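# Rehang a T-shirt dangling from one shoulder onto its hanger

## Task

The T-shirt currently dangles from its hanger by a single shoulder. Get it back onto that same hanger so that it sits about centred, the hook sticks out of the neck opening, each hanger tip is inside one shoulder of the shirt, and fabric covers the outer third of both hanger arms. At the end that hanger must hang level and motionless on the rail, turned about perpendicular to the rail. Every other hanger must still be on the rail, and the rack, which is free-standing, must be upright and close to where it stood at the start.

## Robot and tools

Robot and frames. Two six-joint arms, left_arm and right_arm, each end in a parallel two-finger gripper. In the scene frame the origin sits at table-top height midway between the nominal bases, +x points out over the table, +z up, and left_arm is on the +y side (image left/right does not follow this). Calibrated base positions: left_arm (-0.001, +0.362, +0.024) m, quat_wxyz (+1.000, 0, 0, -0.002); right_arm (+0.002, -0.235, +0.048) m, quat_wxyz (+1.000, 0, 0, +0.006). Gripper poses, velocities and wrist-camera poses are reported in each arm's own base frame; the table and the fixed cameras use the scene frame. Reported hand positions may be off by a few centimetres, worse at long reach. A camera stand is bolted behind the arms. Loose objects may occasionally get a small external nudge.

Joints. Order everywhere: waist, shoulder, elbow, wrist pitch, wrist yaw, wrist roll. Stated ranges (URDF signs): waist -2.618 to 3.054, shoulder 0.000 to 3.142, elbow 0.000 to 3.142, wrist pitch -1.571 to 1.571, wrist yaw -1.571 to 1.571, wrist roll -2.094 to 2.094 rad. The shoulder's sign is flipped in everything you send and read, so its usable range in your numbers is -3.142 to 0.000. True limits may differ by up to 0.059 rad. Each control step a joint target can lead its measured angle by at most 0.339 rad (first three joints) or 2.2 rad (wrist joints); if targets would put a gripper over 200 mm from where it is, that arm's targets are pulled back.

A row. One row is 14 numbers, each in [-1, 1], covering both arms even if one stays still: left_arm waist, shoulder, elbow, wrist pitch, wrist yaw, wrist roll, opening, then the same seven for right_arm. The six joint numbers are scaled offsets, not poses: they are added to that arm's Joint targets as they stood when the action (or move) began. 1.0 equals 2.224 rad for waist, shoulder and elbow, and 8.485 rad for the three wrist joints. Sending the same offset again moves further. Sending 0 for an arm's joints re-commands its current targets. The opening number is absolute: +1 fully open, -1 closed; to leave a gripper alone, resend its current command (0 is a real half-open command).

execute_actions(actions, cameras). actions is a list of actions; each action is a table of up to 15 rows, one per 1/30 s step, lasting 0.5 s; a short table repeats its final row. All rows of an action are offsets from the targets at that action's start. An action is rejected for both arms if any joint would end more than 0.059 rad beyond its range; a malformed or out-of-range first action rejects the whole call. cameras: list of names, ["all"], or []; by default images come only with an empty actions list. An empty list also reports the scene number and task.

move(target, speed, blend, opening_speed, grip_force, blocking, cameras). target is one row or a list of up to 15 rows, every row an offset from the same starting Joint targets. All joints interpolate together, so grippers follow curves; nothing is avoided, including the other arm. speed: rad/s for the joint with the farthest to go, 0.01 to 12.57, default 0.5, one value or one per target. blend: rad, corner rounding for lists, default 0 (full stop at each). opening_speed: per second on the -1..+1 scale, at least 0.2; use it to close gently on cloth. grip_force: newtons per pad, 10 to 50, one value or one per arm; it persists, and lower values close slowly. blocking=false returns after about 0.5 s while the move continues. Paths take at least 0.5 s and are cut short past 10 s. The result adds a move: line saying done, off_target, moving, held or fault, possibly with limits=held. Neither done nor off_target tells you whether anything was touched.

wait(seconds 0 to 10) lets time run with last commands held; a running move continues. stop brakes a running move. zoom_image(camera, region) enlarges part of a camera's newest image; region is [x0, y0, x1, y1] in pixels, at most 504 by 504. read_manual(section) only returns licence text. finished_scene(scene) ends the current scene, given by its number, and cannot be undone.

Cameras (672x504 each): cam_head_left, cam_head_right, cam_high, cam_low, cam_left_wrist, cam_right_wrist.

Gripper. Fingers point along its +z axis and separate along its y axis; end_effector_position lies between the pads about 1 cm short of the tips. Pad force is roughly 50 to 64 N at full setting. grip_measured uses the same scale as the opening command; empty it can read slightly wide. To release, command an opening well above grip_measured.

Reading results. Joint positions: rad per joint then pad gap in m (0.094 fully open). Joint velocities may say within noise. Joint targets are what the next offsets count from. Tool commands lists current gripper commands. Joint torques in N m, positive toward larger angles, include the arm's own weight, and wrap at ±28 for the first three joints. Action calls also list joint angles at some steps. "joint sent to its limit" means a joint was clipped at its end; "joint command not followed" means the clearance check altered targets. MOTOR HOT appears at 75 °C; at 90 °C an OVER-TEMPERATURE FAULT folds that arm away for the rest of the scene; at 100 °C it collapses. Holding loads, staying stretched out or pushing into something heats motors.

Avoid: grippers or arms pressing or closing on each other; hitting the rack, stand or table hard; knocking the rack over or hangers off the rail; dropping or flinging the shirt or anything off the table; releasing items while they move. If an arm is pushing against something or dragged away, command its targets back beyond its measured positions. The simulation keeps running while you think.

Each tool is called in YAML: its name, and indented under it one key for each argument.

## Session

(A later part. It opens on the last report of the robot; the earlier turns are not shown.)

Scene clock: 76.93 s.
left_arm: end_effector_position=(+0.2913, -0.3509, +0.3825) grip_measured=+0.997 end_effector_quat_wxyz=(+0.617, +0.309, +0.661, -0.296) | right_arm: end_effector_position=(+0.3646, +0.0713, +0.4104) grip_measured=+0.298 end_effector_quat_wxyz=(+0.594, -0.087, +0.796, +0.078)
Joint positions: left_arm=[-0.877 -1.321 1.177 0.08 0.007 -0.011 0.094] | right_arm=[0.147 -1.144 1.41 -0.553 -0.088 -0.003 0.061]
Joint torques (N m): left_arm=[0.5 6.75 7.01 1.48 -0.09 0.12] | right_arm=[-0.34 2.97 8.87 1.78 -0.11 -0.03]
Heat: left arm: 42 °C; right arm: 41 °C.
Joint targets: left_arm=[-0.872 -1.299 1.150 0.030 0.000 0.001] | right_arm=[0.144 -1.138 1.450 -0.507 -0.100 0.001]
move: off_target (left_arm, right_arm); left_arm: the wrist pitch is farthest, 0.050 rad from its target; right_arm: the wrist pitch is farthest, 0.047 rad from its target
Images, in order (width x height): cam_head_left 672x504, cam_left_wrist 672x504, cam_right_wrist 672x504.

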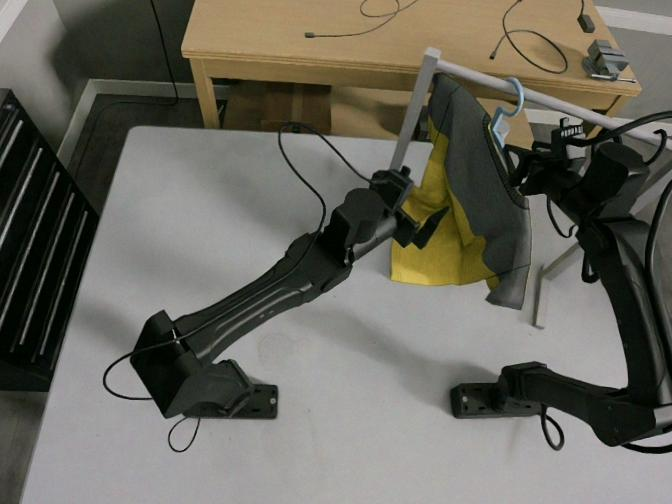

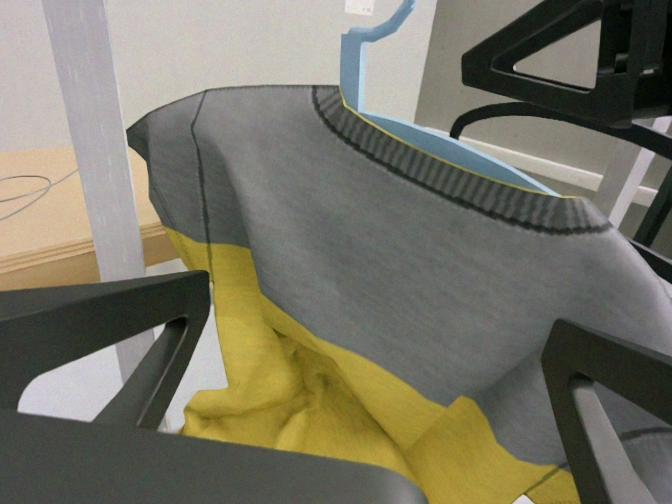

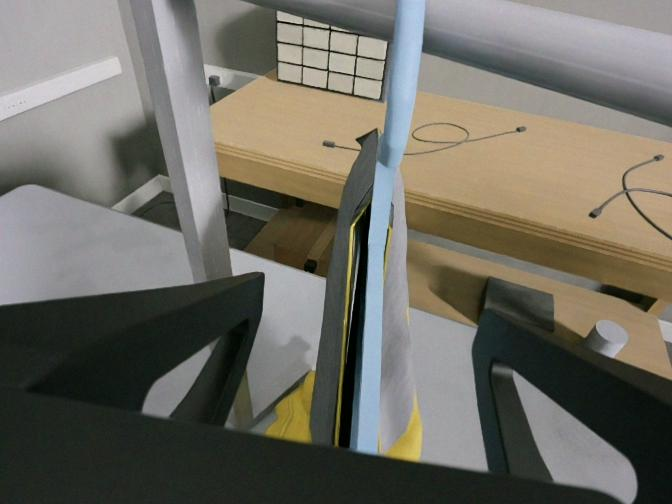

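move:
  target: [0,0,0,0,0,0,1,0,-0.111,0.0315,0.0208,0,0,0.3]
  cameras: ["cam_right_wrist","cam_head_left","cam_left_wrist","cam_high"]
  speed: 0.4

Scene clock: 78.40 s.
left_arm: end_effector_position=(+0.2913, -0.3509, +0.3825) grip_measured=+0.997 end_effector_quat_wxyz=(+0.617, +0.309, +0.661, -0.296) | right_arm: end_effector_position=(+0.4422, +0.0828, +0.3891) grip_measured=+0.298 end_effector_quat_wxyz=(+0.594, -0.087, +0.796, +0.078)
Joint positions: left_arm=[-0.877 -1.321 1.177 0.08 0.007 -0.011 0.094] | right_arm=[0.147 -1.386 1.477 -0.38 -0.088 -0.003 0.061]
Joint torques (N m): left_arm=[0.35 6.68 7.21 1.5 -0.09 0.1] | right_arm=[-0.35 5.26 9.44 1.79 -0.07 -0.03]
Heat: left arm: 42 °C; right arm: 41 °C.
Joint targets: left_arm=[-0.872 -1.299 1.150 0.030 0.000 0.001] | right_arm=[0.144 -1.385 1.520 -0.330 -0.100 0.001]
move: off_target (left_arm, right_arm); left_arm: the wrist pitch is farthest, 0.050 rad from its target; right_arm: the wrist pitch is farthest, 0.049 rad from its target
Images, in order (width x height): cam_head_left 672x504, cam_high 672x504, cam_left_wrist 672x504, cam_right_wrist 672x504.

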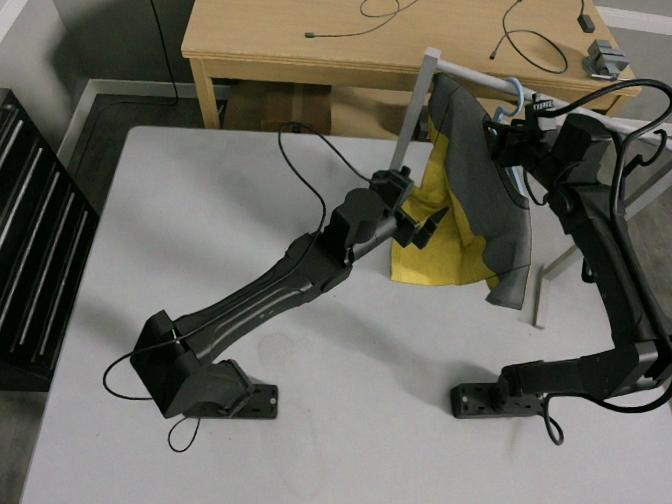

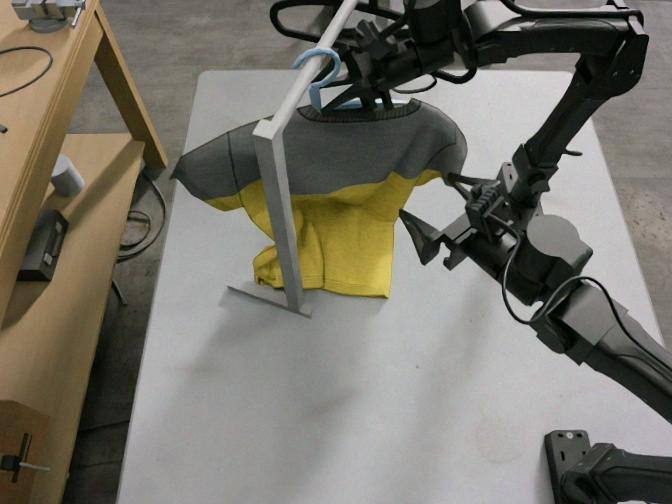

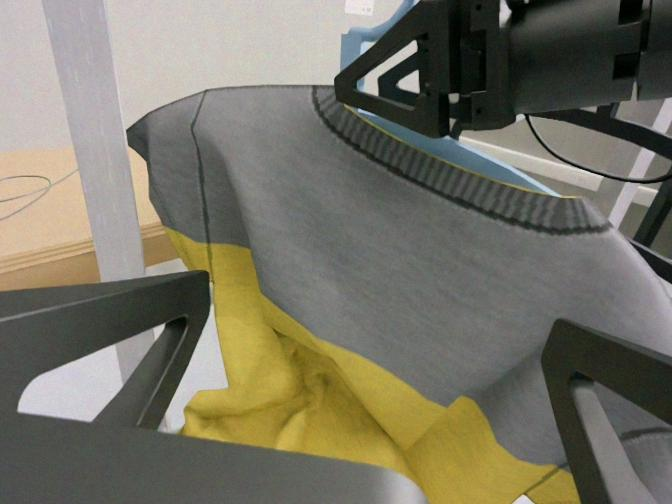

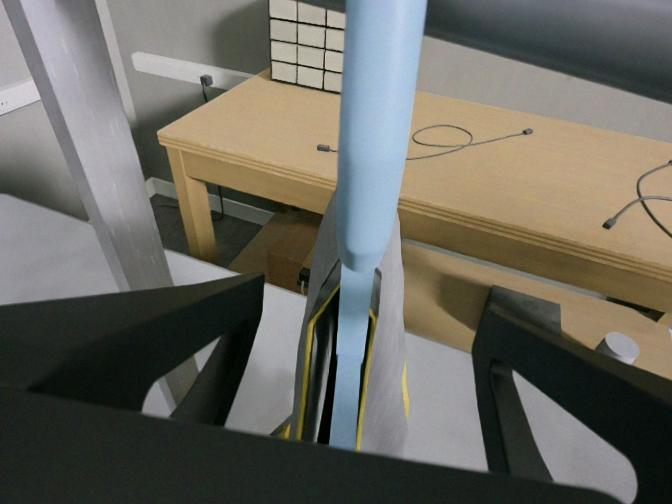

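move:
  target:
    - [0,0,0,0,0,0,1,0,0,0.006,0.012,0,0,0.3]
    - [0,0,0,0,0,0,1,0,0,0.006,0.012,0,0,-1]
  cameras: ["cam_right_wrist","cam_left_wrist"]
  speed: 0.3
  opening_speed: 0.8

Scene clock: 81.43 s.
left_arm: end_effector_position=(+0.2913, -0.3509, +0.3825) grip_measured=+0.997 end_effector_quat_wxyz=(+0.617, +0.309, +0.661, -0.296) | right_arm: end_effector_position=(+0.4473, +0.0847, +0.4215) grip_measured=-0.857 end_effector_quat_wxyz=(+0.639, -0.088, +0.759, +0.082)
Joint positions: left_arm=[-0.877 -1.321 1.177 0.08 0.007 -0.011 0.094] | right_arm=[0.147 -1.386 1.492 -0.277 -0.094 -0.003 0.007]
Joint torques (N m): left_arm=[0.5 6.87 7.08 1.5 -0.1 0.07] | right_arm=[-0.31 5.26 9.32 1.8 -0.02 -0.03]
Heat: left arm: 42 °C; right arm: 42 °C.
Joint targets: left_arm=[-0.872 -1.299 1.150 0.030 0.000 0.001] | right_arm=[0.144 -1.385 1.533 -0.228 -0.100 0.001]
move: off_target (left_arm, right_arm); target 2's new numbers were sent with right_arm's wrist pitch 0.050 rad from that target; left_arm: the wrist pitch is farthest, 0.050 rad from its target; right_arm: the wrist pitch is farthest, 0.049 rad from its target
Images, in order (width x height): cam_left_wrist 672x504, cam_right_wrist 672x504.

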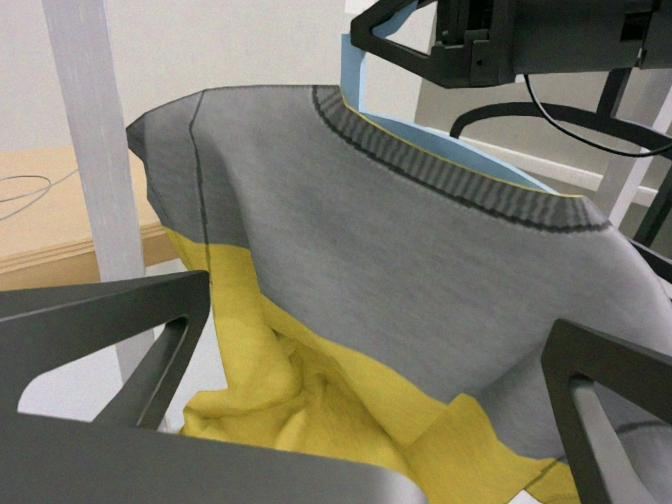

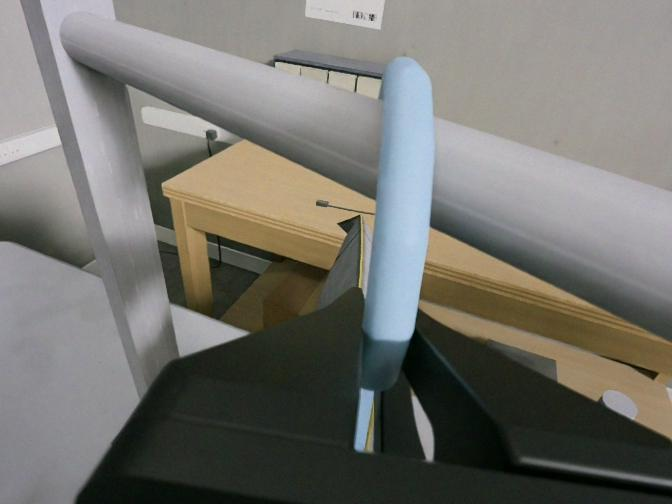

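move:
  target:
    - [0,0,0,0,0,0,1,0,-0.0638,0.1578,-0.05,0,0,-1]
    - [0,0,0,0,0,0,1,0,-0.1835,0.4015,-0.1077,0,0,-1]
  cameras: ["all"]
  speed: 0.4
  blend: [0.05,0]

zoom_image:
  camera: "cam_low"
  region: [250, 50, 530, 300]

Scene clock: 84.83 s.
left_arm: end_effector_position=(+0.2913, -0.3509, +0.3825) grip_measured=+0.997 end_effector_quat_wxyz=(+0.617, +0.309, +0.661, -0.296) | right_arm: end_effector_position=(+0.4421, +0.0870, +0.4270) grip_measured=-0.857 end_effector_quat_wxyz=(+0.467, -0.090, +0.876, +0.084)
Joint positions: left_arm=[-0.877 -1.321 1.177 0.08 0.007 -0.011 0.094] | right_arm=[0.147 -1.779 2.382 -1.19 -0.111 0.003 0.007]
Joint torques (N m): left_arm=[0.53 6.71 7.31 1.46 -0.07 0.14] | right_arm=[-0.32 5.89 8.01 1.65 0.06 -0.03]
Heat: left arm: 42 °C; right arm: 42 °C.
Joint targets: left_arm=[-0.872 -1.299 1.150 0.030 0.000 0.001] | right_arm=[0.144 -1.793 2.426 -1.142 -0.100 0.001]
move: off_target (left_arm, right_arm); left_arm: the wrist pitch is farthest, 0.050 rad from its target; right_arm: the wrist pitch is farthest, 0.048 rad from its target

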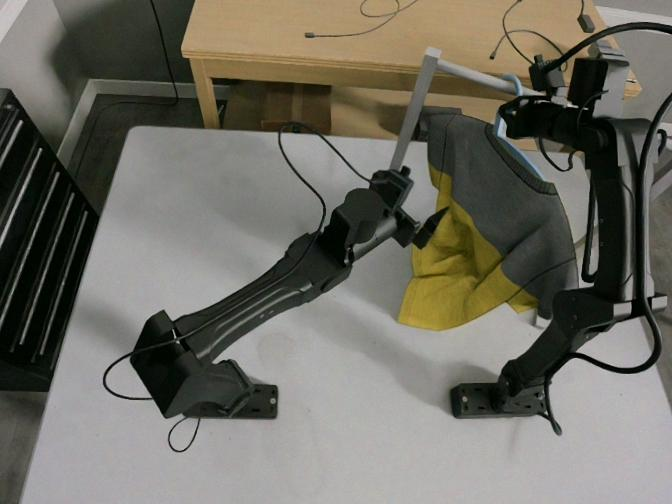

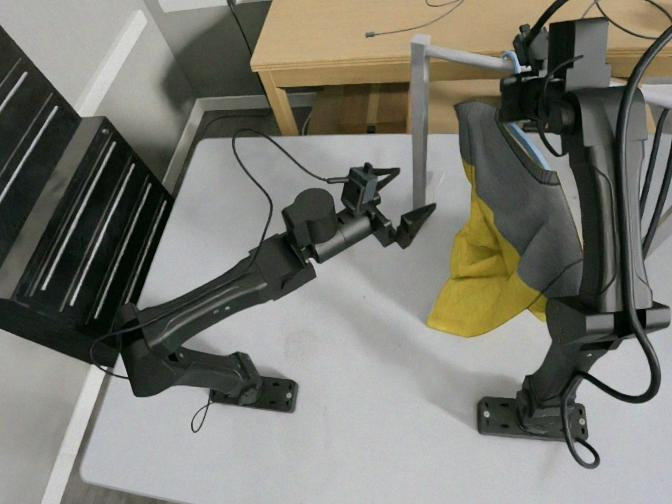

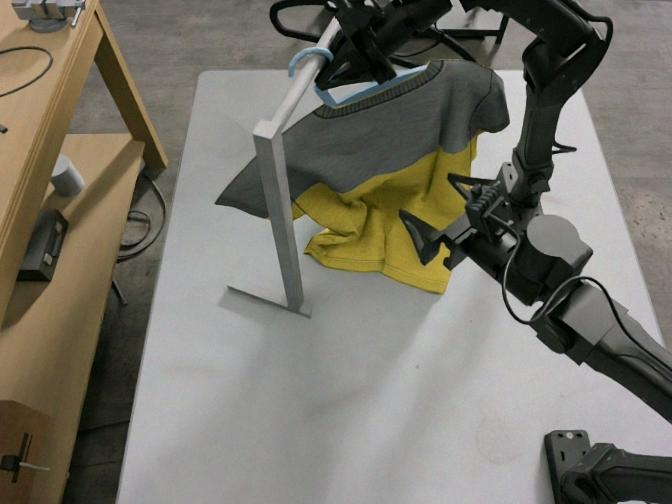

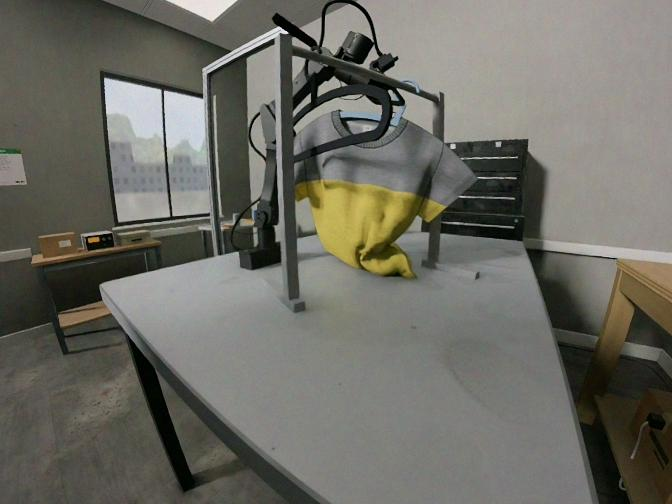

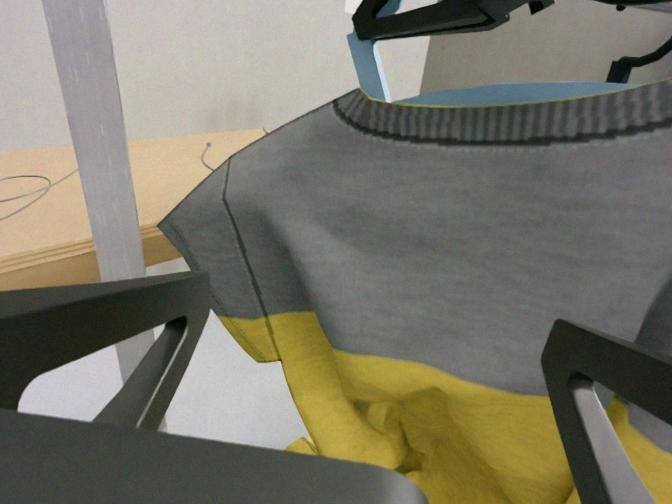

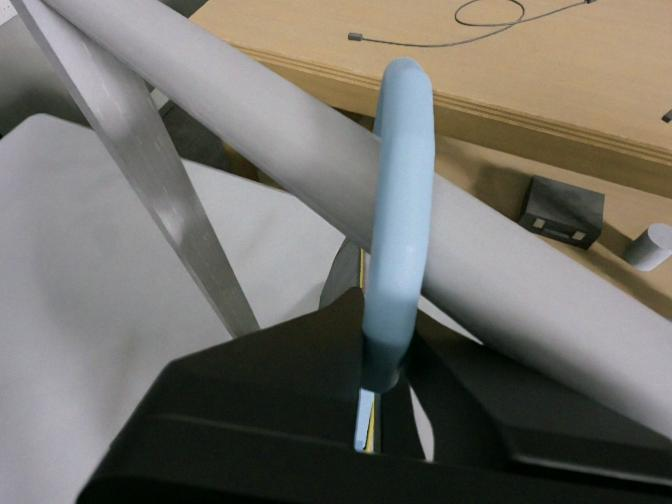

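Scaled by 1.800 from the camera's 672x504 image, which has a finer 960x720 frame.

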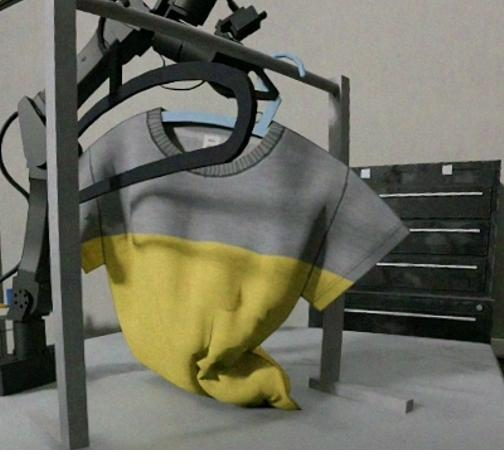

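move:
  target:
    - [0,0,0,0,0,0,1,0,0.1197,-0.2437,0.0577,0,0,-1]
    - [0,0,0,0,0,0,1,0,0.1835,-0.4015,0.1077,0,0,-1]
    - [0,0,0,0,0,0,1,0,0.1835,-0.4015,0.1077,0,0,0.3]
    - [0,0,0,0,0,0,1,0,0.33,-0.45,0.07,0,0,0.3]
  cameras: ["cam_left_wrist","cam_right_wrist","cam_head_right"]
  speed: 0.5
  blend: [0.05,0,0,0]
  opening_speed: 0.8

Scene clock: 91.37 s.
left_arm: end_effector_position=(+0.2913, -0.3509, +0.3825) grip_measured=+0.997 end_effector_quat_wxyz=(+0.617, +0.309, +0.661, -0.296) | right_arm: end_effector_position=(+0.3384, +0.0701, +0.4570) grip_measured=+0.298 end_effector_quat_wxyz=(+0.646, -0.090, +0.753, +0.086)
Joint positions: left_arm=[-0.877 -1.321 1.177 0.08 0.007 -0.011 0.094] | right_arm=[0.148 -1.064 1.438 -0.525 -0.102 -0.003 0.061]
Joint torques (N m): left_arm=[0.35 6.84 7.2 1.41 -0.11 0.1] | right_arm=[-0.39 1.84 4.74 1.16 0.07 -0.03]
Heat: left arm: 41 °C; right arm: 43 °C.
Joint targets: left_arm=[-0.872 -1.299 1.150 0.030 0.000 0.001] | right_arm=[0.144 -1.059 1.425 -0.548 -0.100 0.001]
move: off_target (left_arm); target 3's new numbers were sent with right_arm's wrist pitch 0.081 rad from that target; left_arm: the wrist pitch is farthest, 0.050 rad from its target
Images, in order (width x height): cam_head_right 672x504, cam_left_wrist 672x504, cam_right_wrist 672x504.

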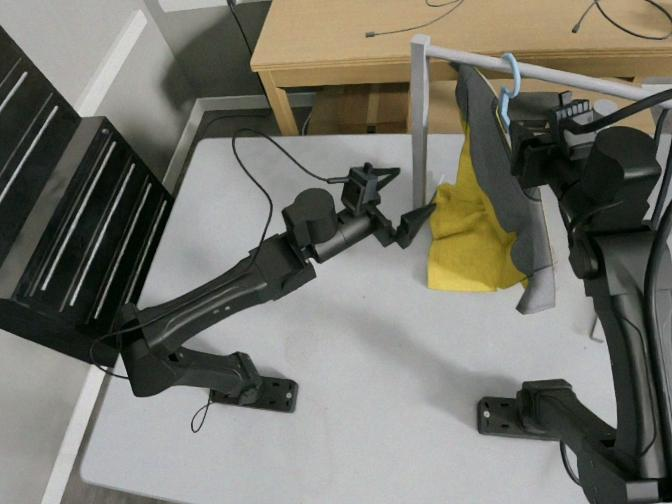

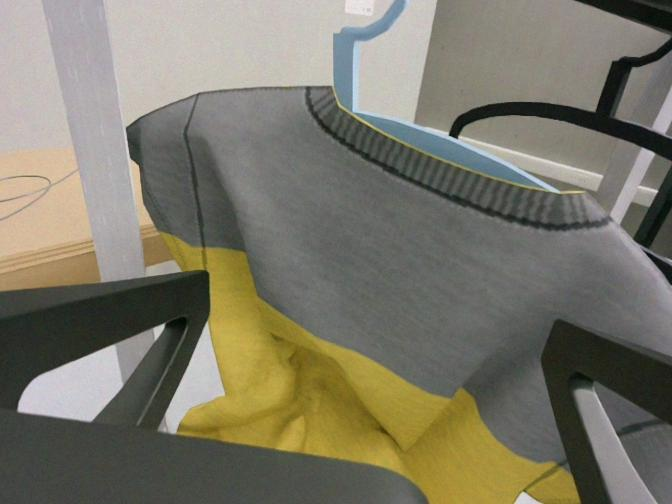

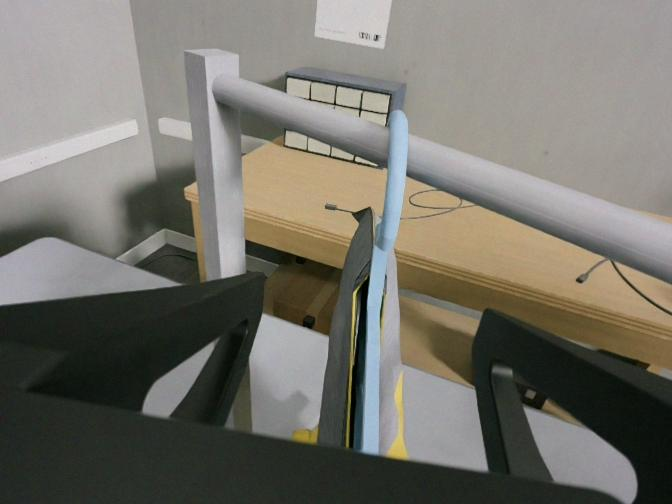

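move:
  target: [0,0,0,0,0,0,1,-0.142,0.1466,-0.0125,-0.05,-0.0295,0,0.3]
  cameras: ["cam_left_wrist","cam_right_wrist","cam_head_right"]
  speed: 0.7

Scene clock: 94.17 s.
left_arm: end_effector_position=(+0.2913, -0.3509, +0.3825) grip_measured=+0.997 end_effector_quat_wxyz=(+0.617, +0.309, +0.661, -0.296) | right_arm: end_effector_position=(+0.2167, +0.0249, +0.4300) grip_measured=+0.298 end_effector_quat_wxyz=(+0.604, -0.036, +0.792, +0.083)
Joint positions: left_arm=[-0.877 -1.321 1.177 0.08 0.007 -0.011 0.094] | right_arm=[-0.167 -0.734 1.408 -0.949 -0.337 -0.003 0.061]
Joint torques (N m): left_arm=[0.46 6.87 7.05 1.48 -0.11 0.11] | right_arm=[-0.42 -2.48 3.75 1.13 -0.11 -0.02]
Heat: left arm: 41 °C; right arm: 42 °C.
Joint targets: left_arm=[-0.872 -1.299 1.150 0.030 0.000 0.001] | right_arm=[-0.172 -0.733 1.398 -0.972 -0.350 0.001]
move: off_target (left_arm); left_arm: the wrist pitch is farthest, 0.050 rad from its target
Images, in order (width x height): cam_head_right 672x504, cam_left_wrist 672x504, cam_right_wrist 672x504.

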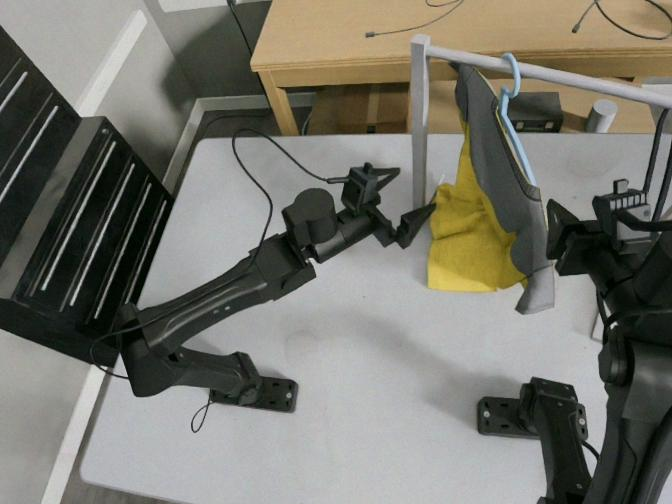

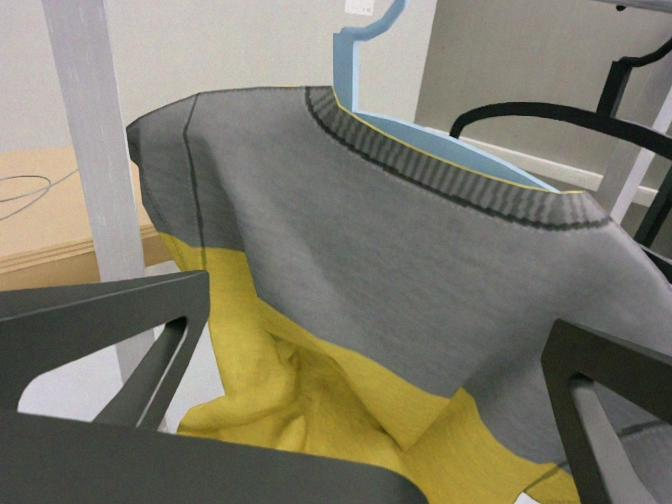

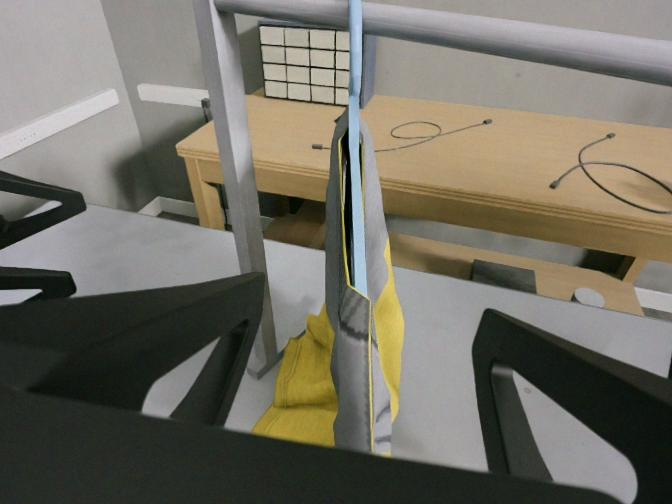

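move:
  target: [0,0,0,0,0,0,1,0.0508,-0.0283,-0.1395,0.032,0.0059,0,0.3]
  cameras: ["cam_left_wrist","cam_right_wrist","cam_head_right"]
  speed: 0.4

Scene clock: 95.87 s.
left_arm: end_effector_position=(+0.2913, -0.3509, +0.3825) grip_measured=+0.997 end_effector_quat_wxyz=(+0.617, +0.309, +0.661, -0.296) | right_arm: end_effector_position=(+0.2743, +0.0367, +0.3301) grip_measured=+0.298 end_effector_quat_wxyz=(+0.527, -0.051, +0.841, +0.111)
Joint positions: left_arm=[-0.877 -1.321 1.177 0.08 0.007 -0.011 0.094] | right_arm=[-0.065 -0.802 1.096 -0.749 -0.302 0.003 0.061]
Joint torques (N m): left_arm=[0.38 6.79 7.09 1.49 -0.07 0.07] | right_arm=[0.46 -0.01 5.16 1.69 0 -0.02]
Heat: left arm: 41 °C; right arm: 43 °C.
Joint targets: left_arm=[-0.872 -1.299 1.150 0.030 0.000 0.001] | right_arm=[-0.059 -0.796 1.087 -0.701 -0.300 0.001]
move: off_target (left_arm, right_arm); left_arm: the wrist pitch is farthest, 0.050 rad from its target; right_arm: the wrist pitch is farthest, 0.049 rad from its target
Images, in order (width x height): cam_head_right 672x504, cam_left_wrist 672x504, cam_right_wrist 672x504.

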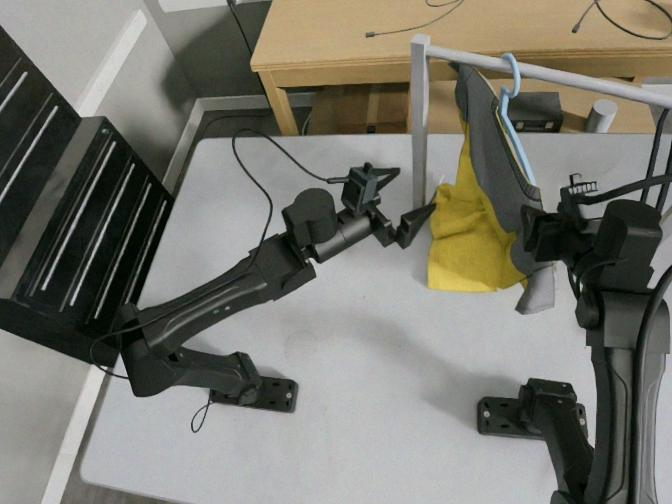

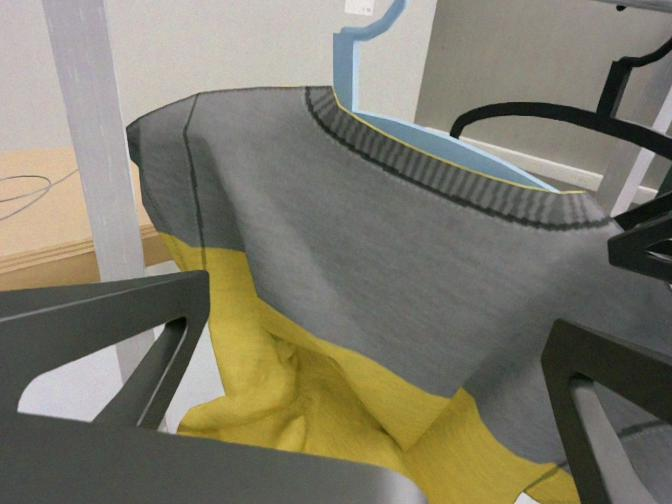

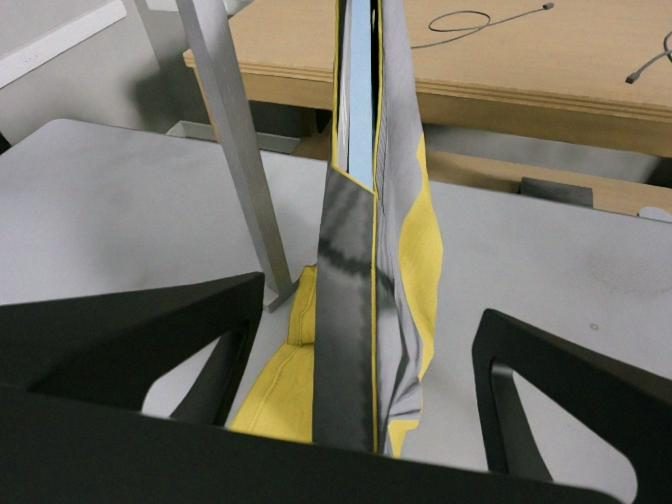

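move:
  target: [0,0,0,0,0,0,1,0,0,0,0,0,0,-1]
  cameras: ["cam_right_wrist"]
  grip_force: [50,20]

move:
  target: [0,0,0,0,0,0,1,0.02,-0.055,0.018,0.012,0.003,0,-1]
  cameras: ["cam_left_wrist","cam_right_wrist","cam_head_right"]
  speed: 0.2

Scene clock: 101.10 s.
left_arm: end_effector_position=(+0.2913, -0.3509, +0.3825) grip_measured=+0.997 end_effector_quat_wxyz=(+0.617, +0.309, +0.661, -0.296) | right_arm: end_effector_position=(+0.2744, +0.0372, +0.3304) grip_measured=-0.843 end_effector_quat_wxyz=(+0.528, -0.054, +0.840, +0.110)
Joint positions: left_arm=[-0.877 -1.321 1.177 0.08 0.007 -0.011 0.094] | right_arm=[-0.063 -0.802 1.096 -0.748 -0.302 -0.003 0.007]
Joint torques (N m): left_arm=[0.43 6.52 7.19 1.48 -0.11 0.13] | right_arm=[0.31 -0.01 5.16 1.71 0 -0.02]
Heat: left arm: 41 °C; right arm: 43 °C.
Joint targets: left_arm=[-0.872 -1.299 1.150 0.030 0.000 0.001] | right_arm=[-0.059 -0.796 1.087 -0.701 -0.300 0.001]
grip_force (N): 50, 20
move: off_target (left_arm, right_arm); left_arm: the wrist pitch is farthest, 0.050 rad from its target; right_arm: the wrist pitch is farthest, 0.047 rad from its target
Images, in order (width x height): cam_right_wrist 672x504.

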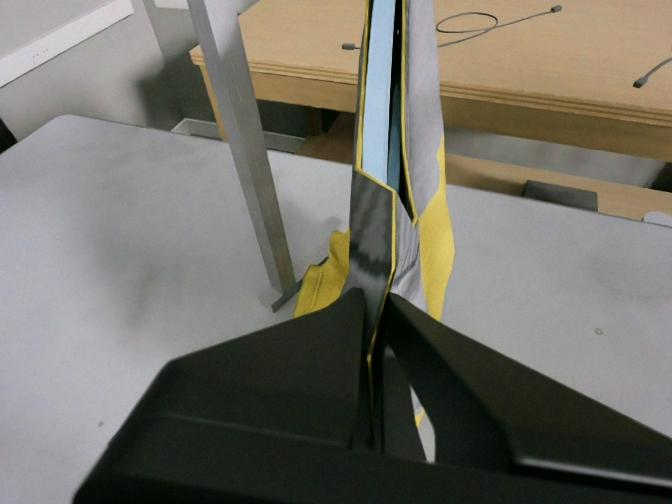

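Scene clock: 102.30 s.
left_arm: end_effector_position=(+0.2913, -0.3509, +0.3825) grip_measured=+0.997 end_effector_quat_wxyz=(+0.617, +0.309, +0.661, -0.296) | right_arm: end_effector_position=(+0.3083, +0.0439, +0.3200) grip_measured=-0.961 end_effector_quat_wxyz=(+0.519, -0.065, +0.845, +0.112)
Joint positions: left_arm=[-0.877 -1.321 1.177 0.08 0.007 -0.011 0.094] | right_arm=[-0.021 -0.918 1.096 -0.65 -0.277 -0.003 0.002]
Joint torques (N m): left_arm=[0.46 6.89 7.23 1.41 -0.12 0.11] | right_arm=[0.46 0.69 8.32 1.74 0 -0.02]
Heat: left arm: 41 °C; right arm: 43 °C.
Joint targets: left_arm=[-0.872 -1.299 1.150 0.030 0.000 0.001] | right_arm=[-0.015 -0.918 1.127 -0.599 -0.275 0.001]
grip_force (N): 50, 20
move: off_target (left_arm, right_arm); left_arm: the wrist pitch is farthest, 0.050 rad from its target; right_arm: the wrist pitch is farthest, 0.051 rad from its target
Images, in order (width x height): cam_head_right 672x504, cam_left_wrist 672x504, cam_right_wrist 672x504.

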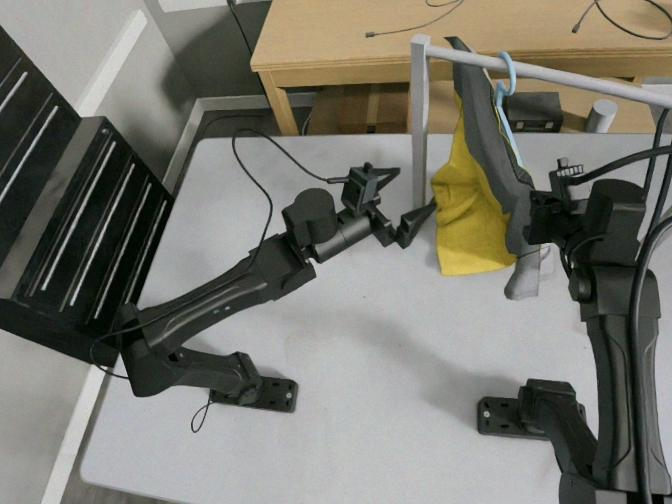

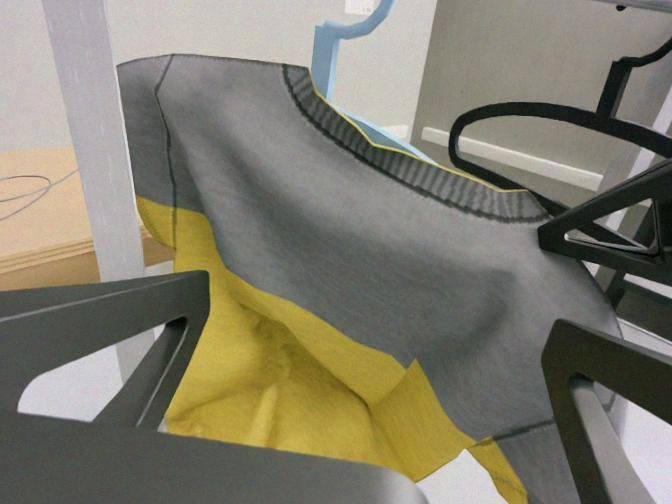

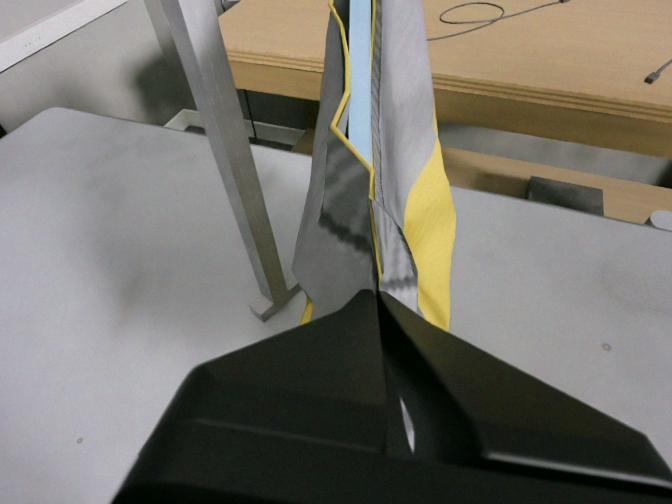

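move:
  target: [0,0,0,0,0,0,1,0.037,-0.0823,0.0373,0.0146,0.0088,0,-1]
  cameras: ["all"]
  speed: 0.2

zoom_image:
  camera: "cam_low"
  region: [250, 50, 530, 300]

Scene clock: 104.07 s.
left_arm: end_effector_position=(+0.2913, -0.3509, +0.3825) grip_measured=+0.997 end_effector_quat_wxyz=(+0.617, +0.309, +0.661, -0.296) | right_arm: end_effector_position=(+0.3584, +0.0594, +0.3219) grip_measured=-0.961 end_effector_quat_wxyz=(+0.524, -0.081, +0.842, +0.101)
Joint positions: left_arm=[-0.877 -1.321 1.177 0.08 0.007 -0.011 0.094] | right_arm=[0.062 -1.097 1.168 -0.527 -0.202 -0.003 0.002]
Joint torques (N m): left_arm=[0.5 6.82 7.41 1.41 -0.08 0.12] | right_arm=[0.43 2.09 9.42 1.75 0.05 -0.03]
Heat: left arm: 41 °C; right arm: 43 °C.
Joint targets: left_arm=[-0.872 -1.299 1.150 0.030 0.000 0.001] | right_arm=[0.068 -1.101 1.210 -0.475 -0.200 0.001]
grip_force (N): 50, 20
move: off_target (left_arm, right_arm); left_arm: the wrist pitch is farthest, 0.050 rad from its target; right_arm: the wrist pitch is farthest, 0.052 rad from its target

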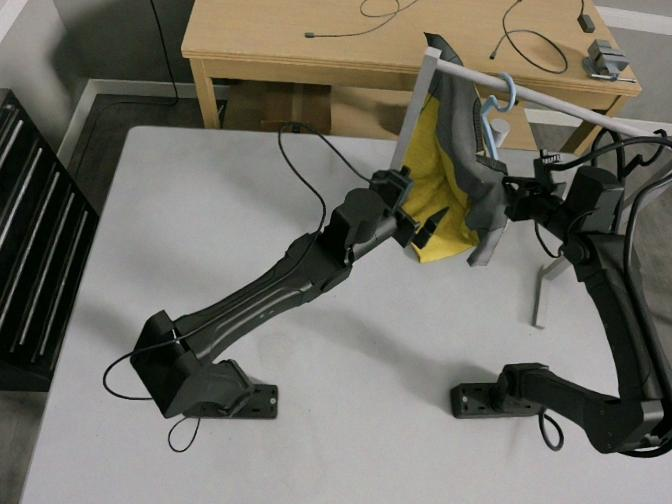

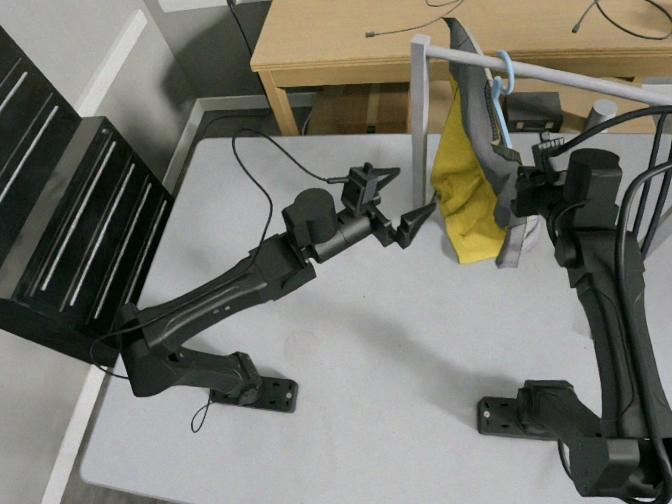

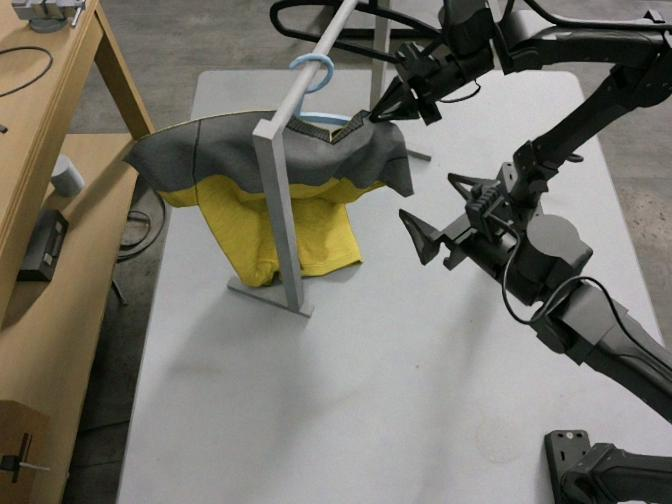

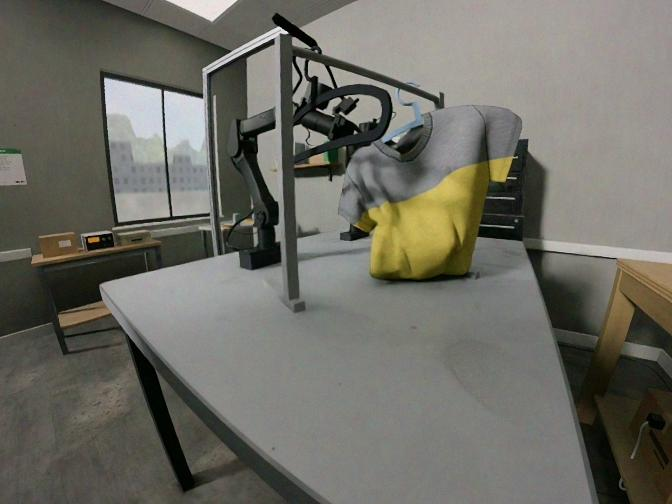

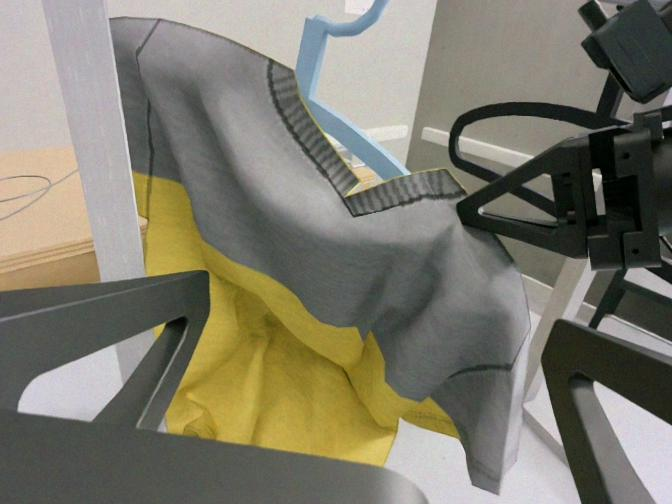

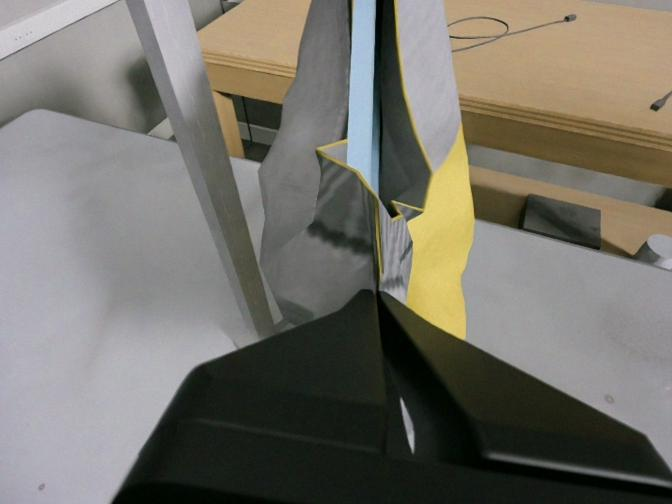

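Scaled by 1.800 from the camera's 672x504 image, which has a finer 960x720 frame.

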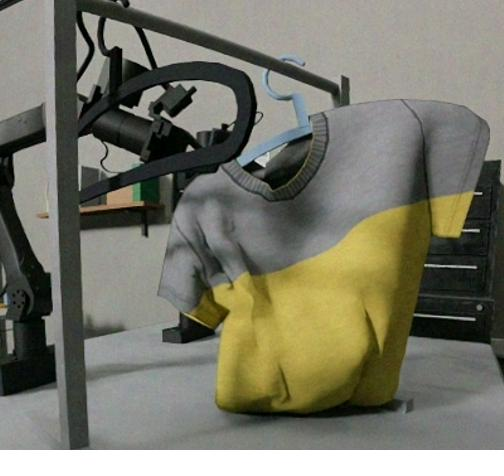

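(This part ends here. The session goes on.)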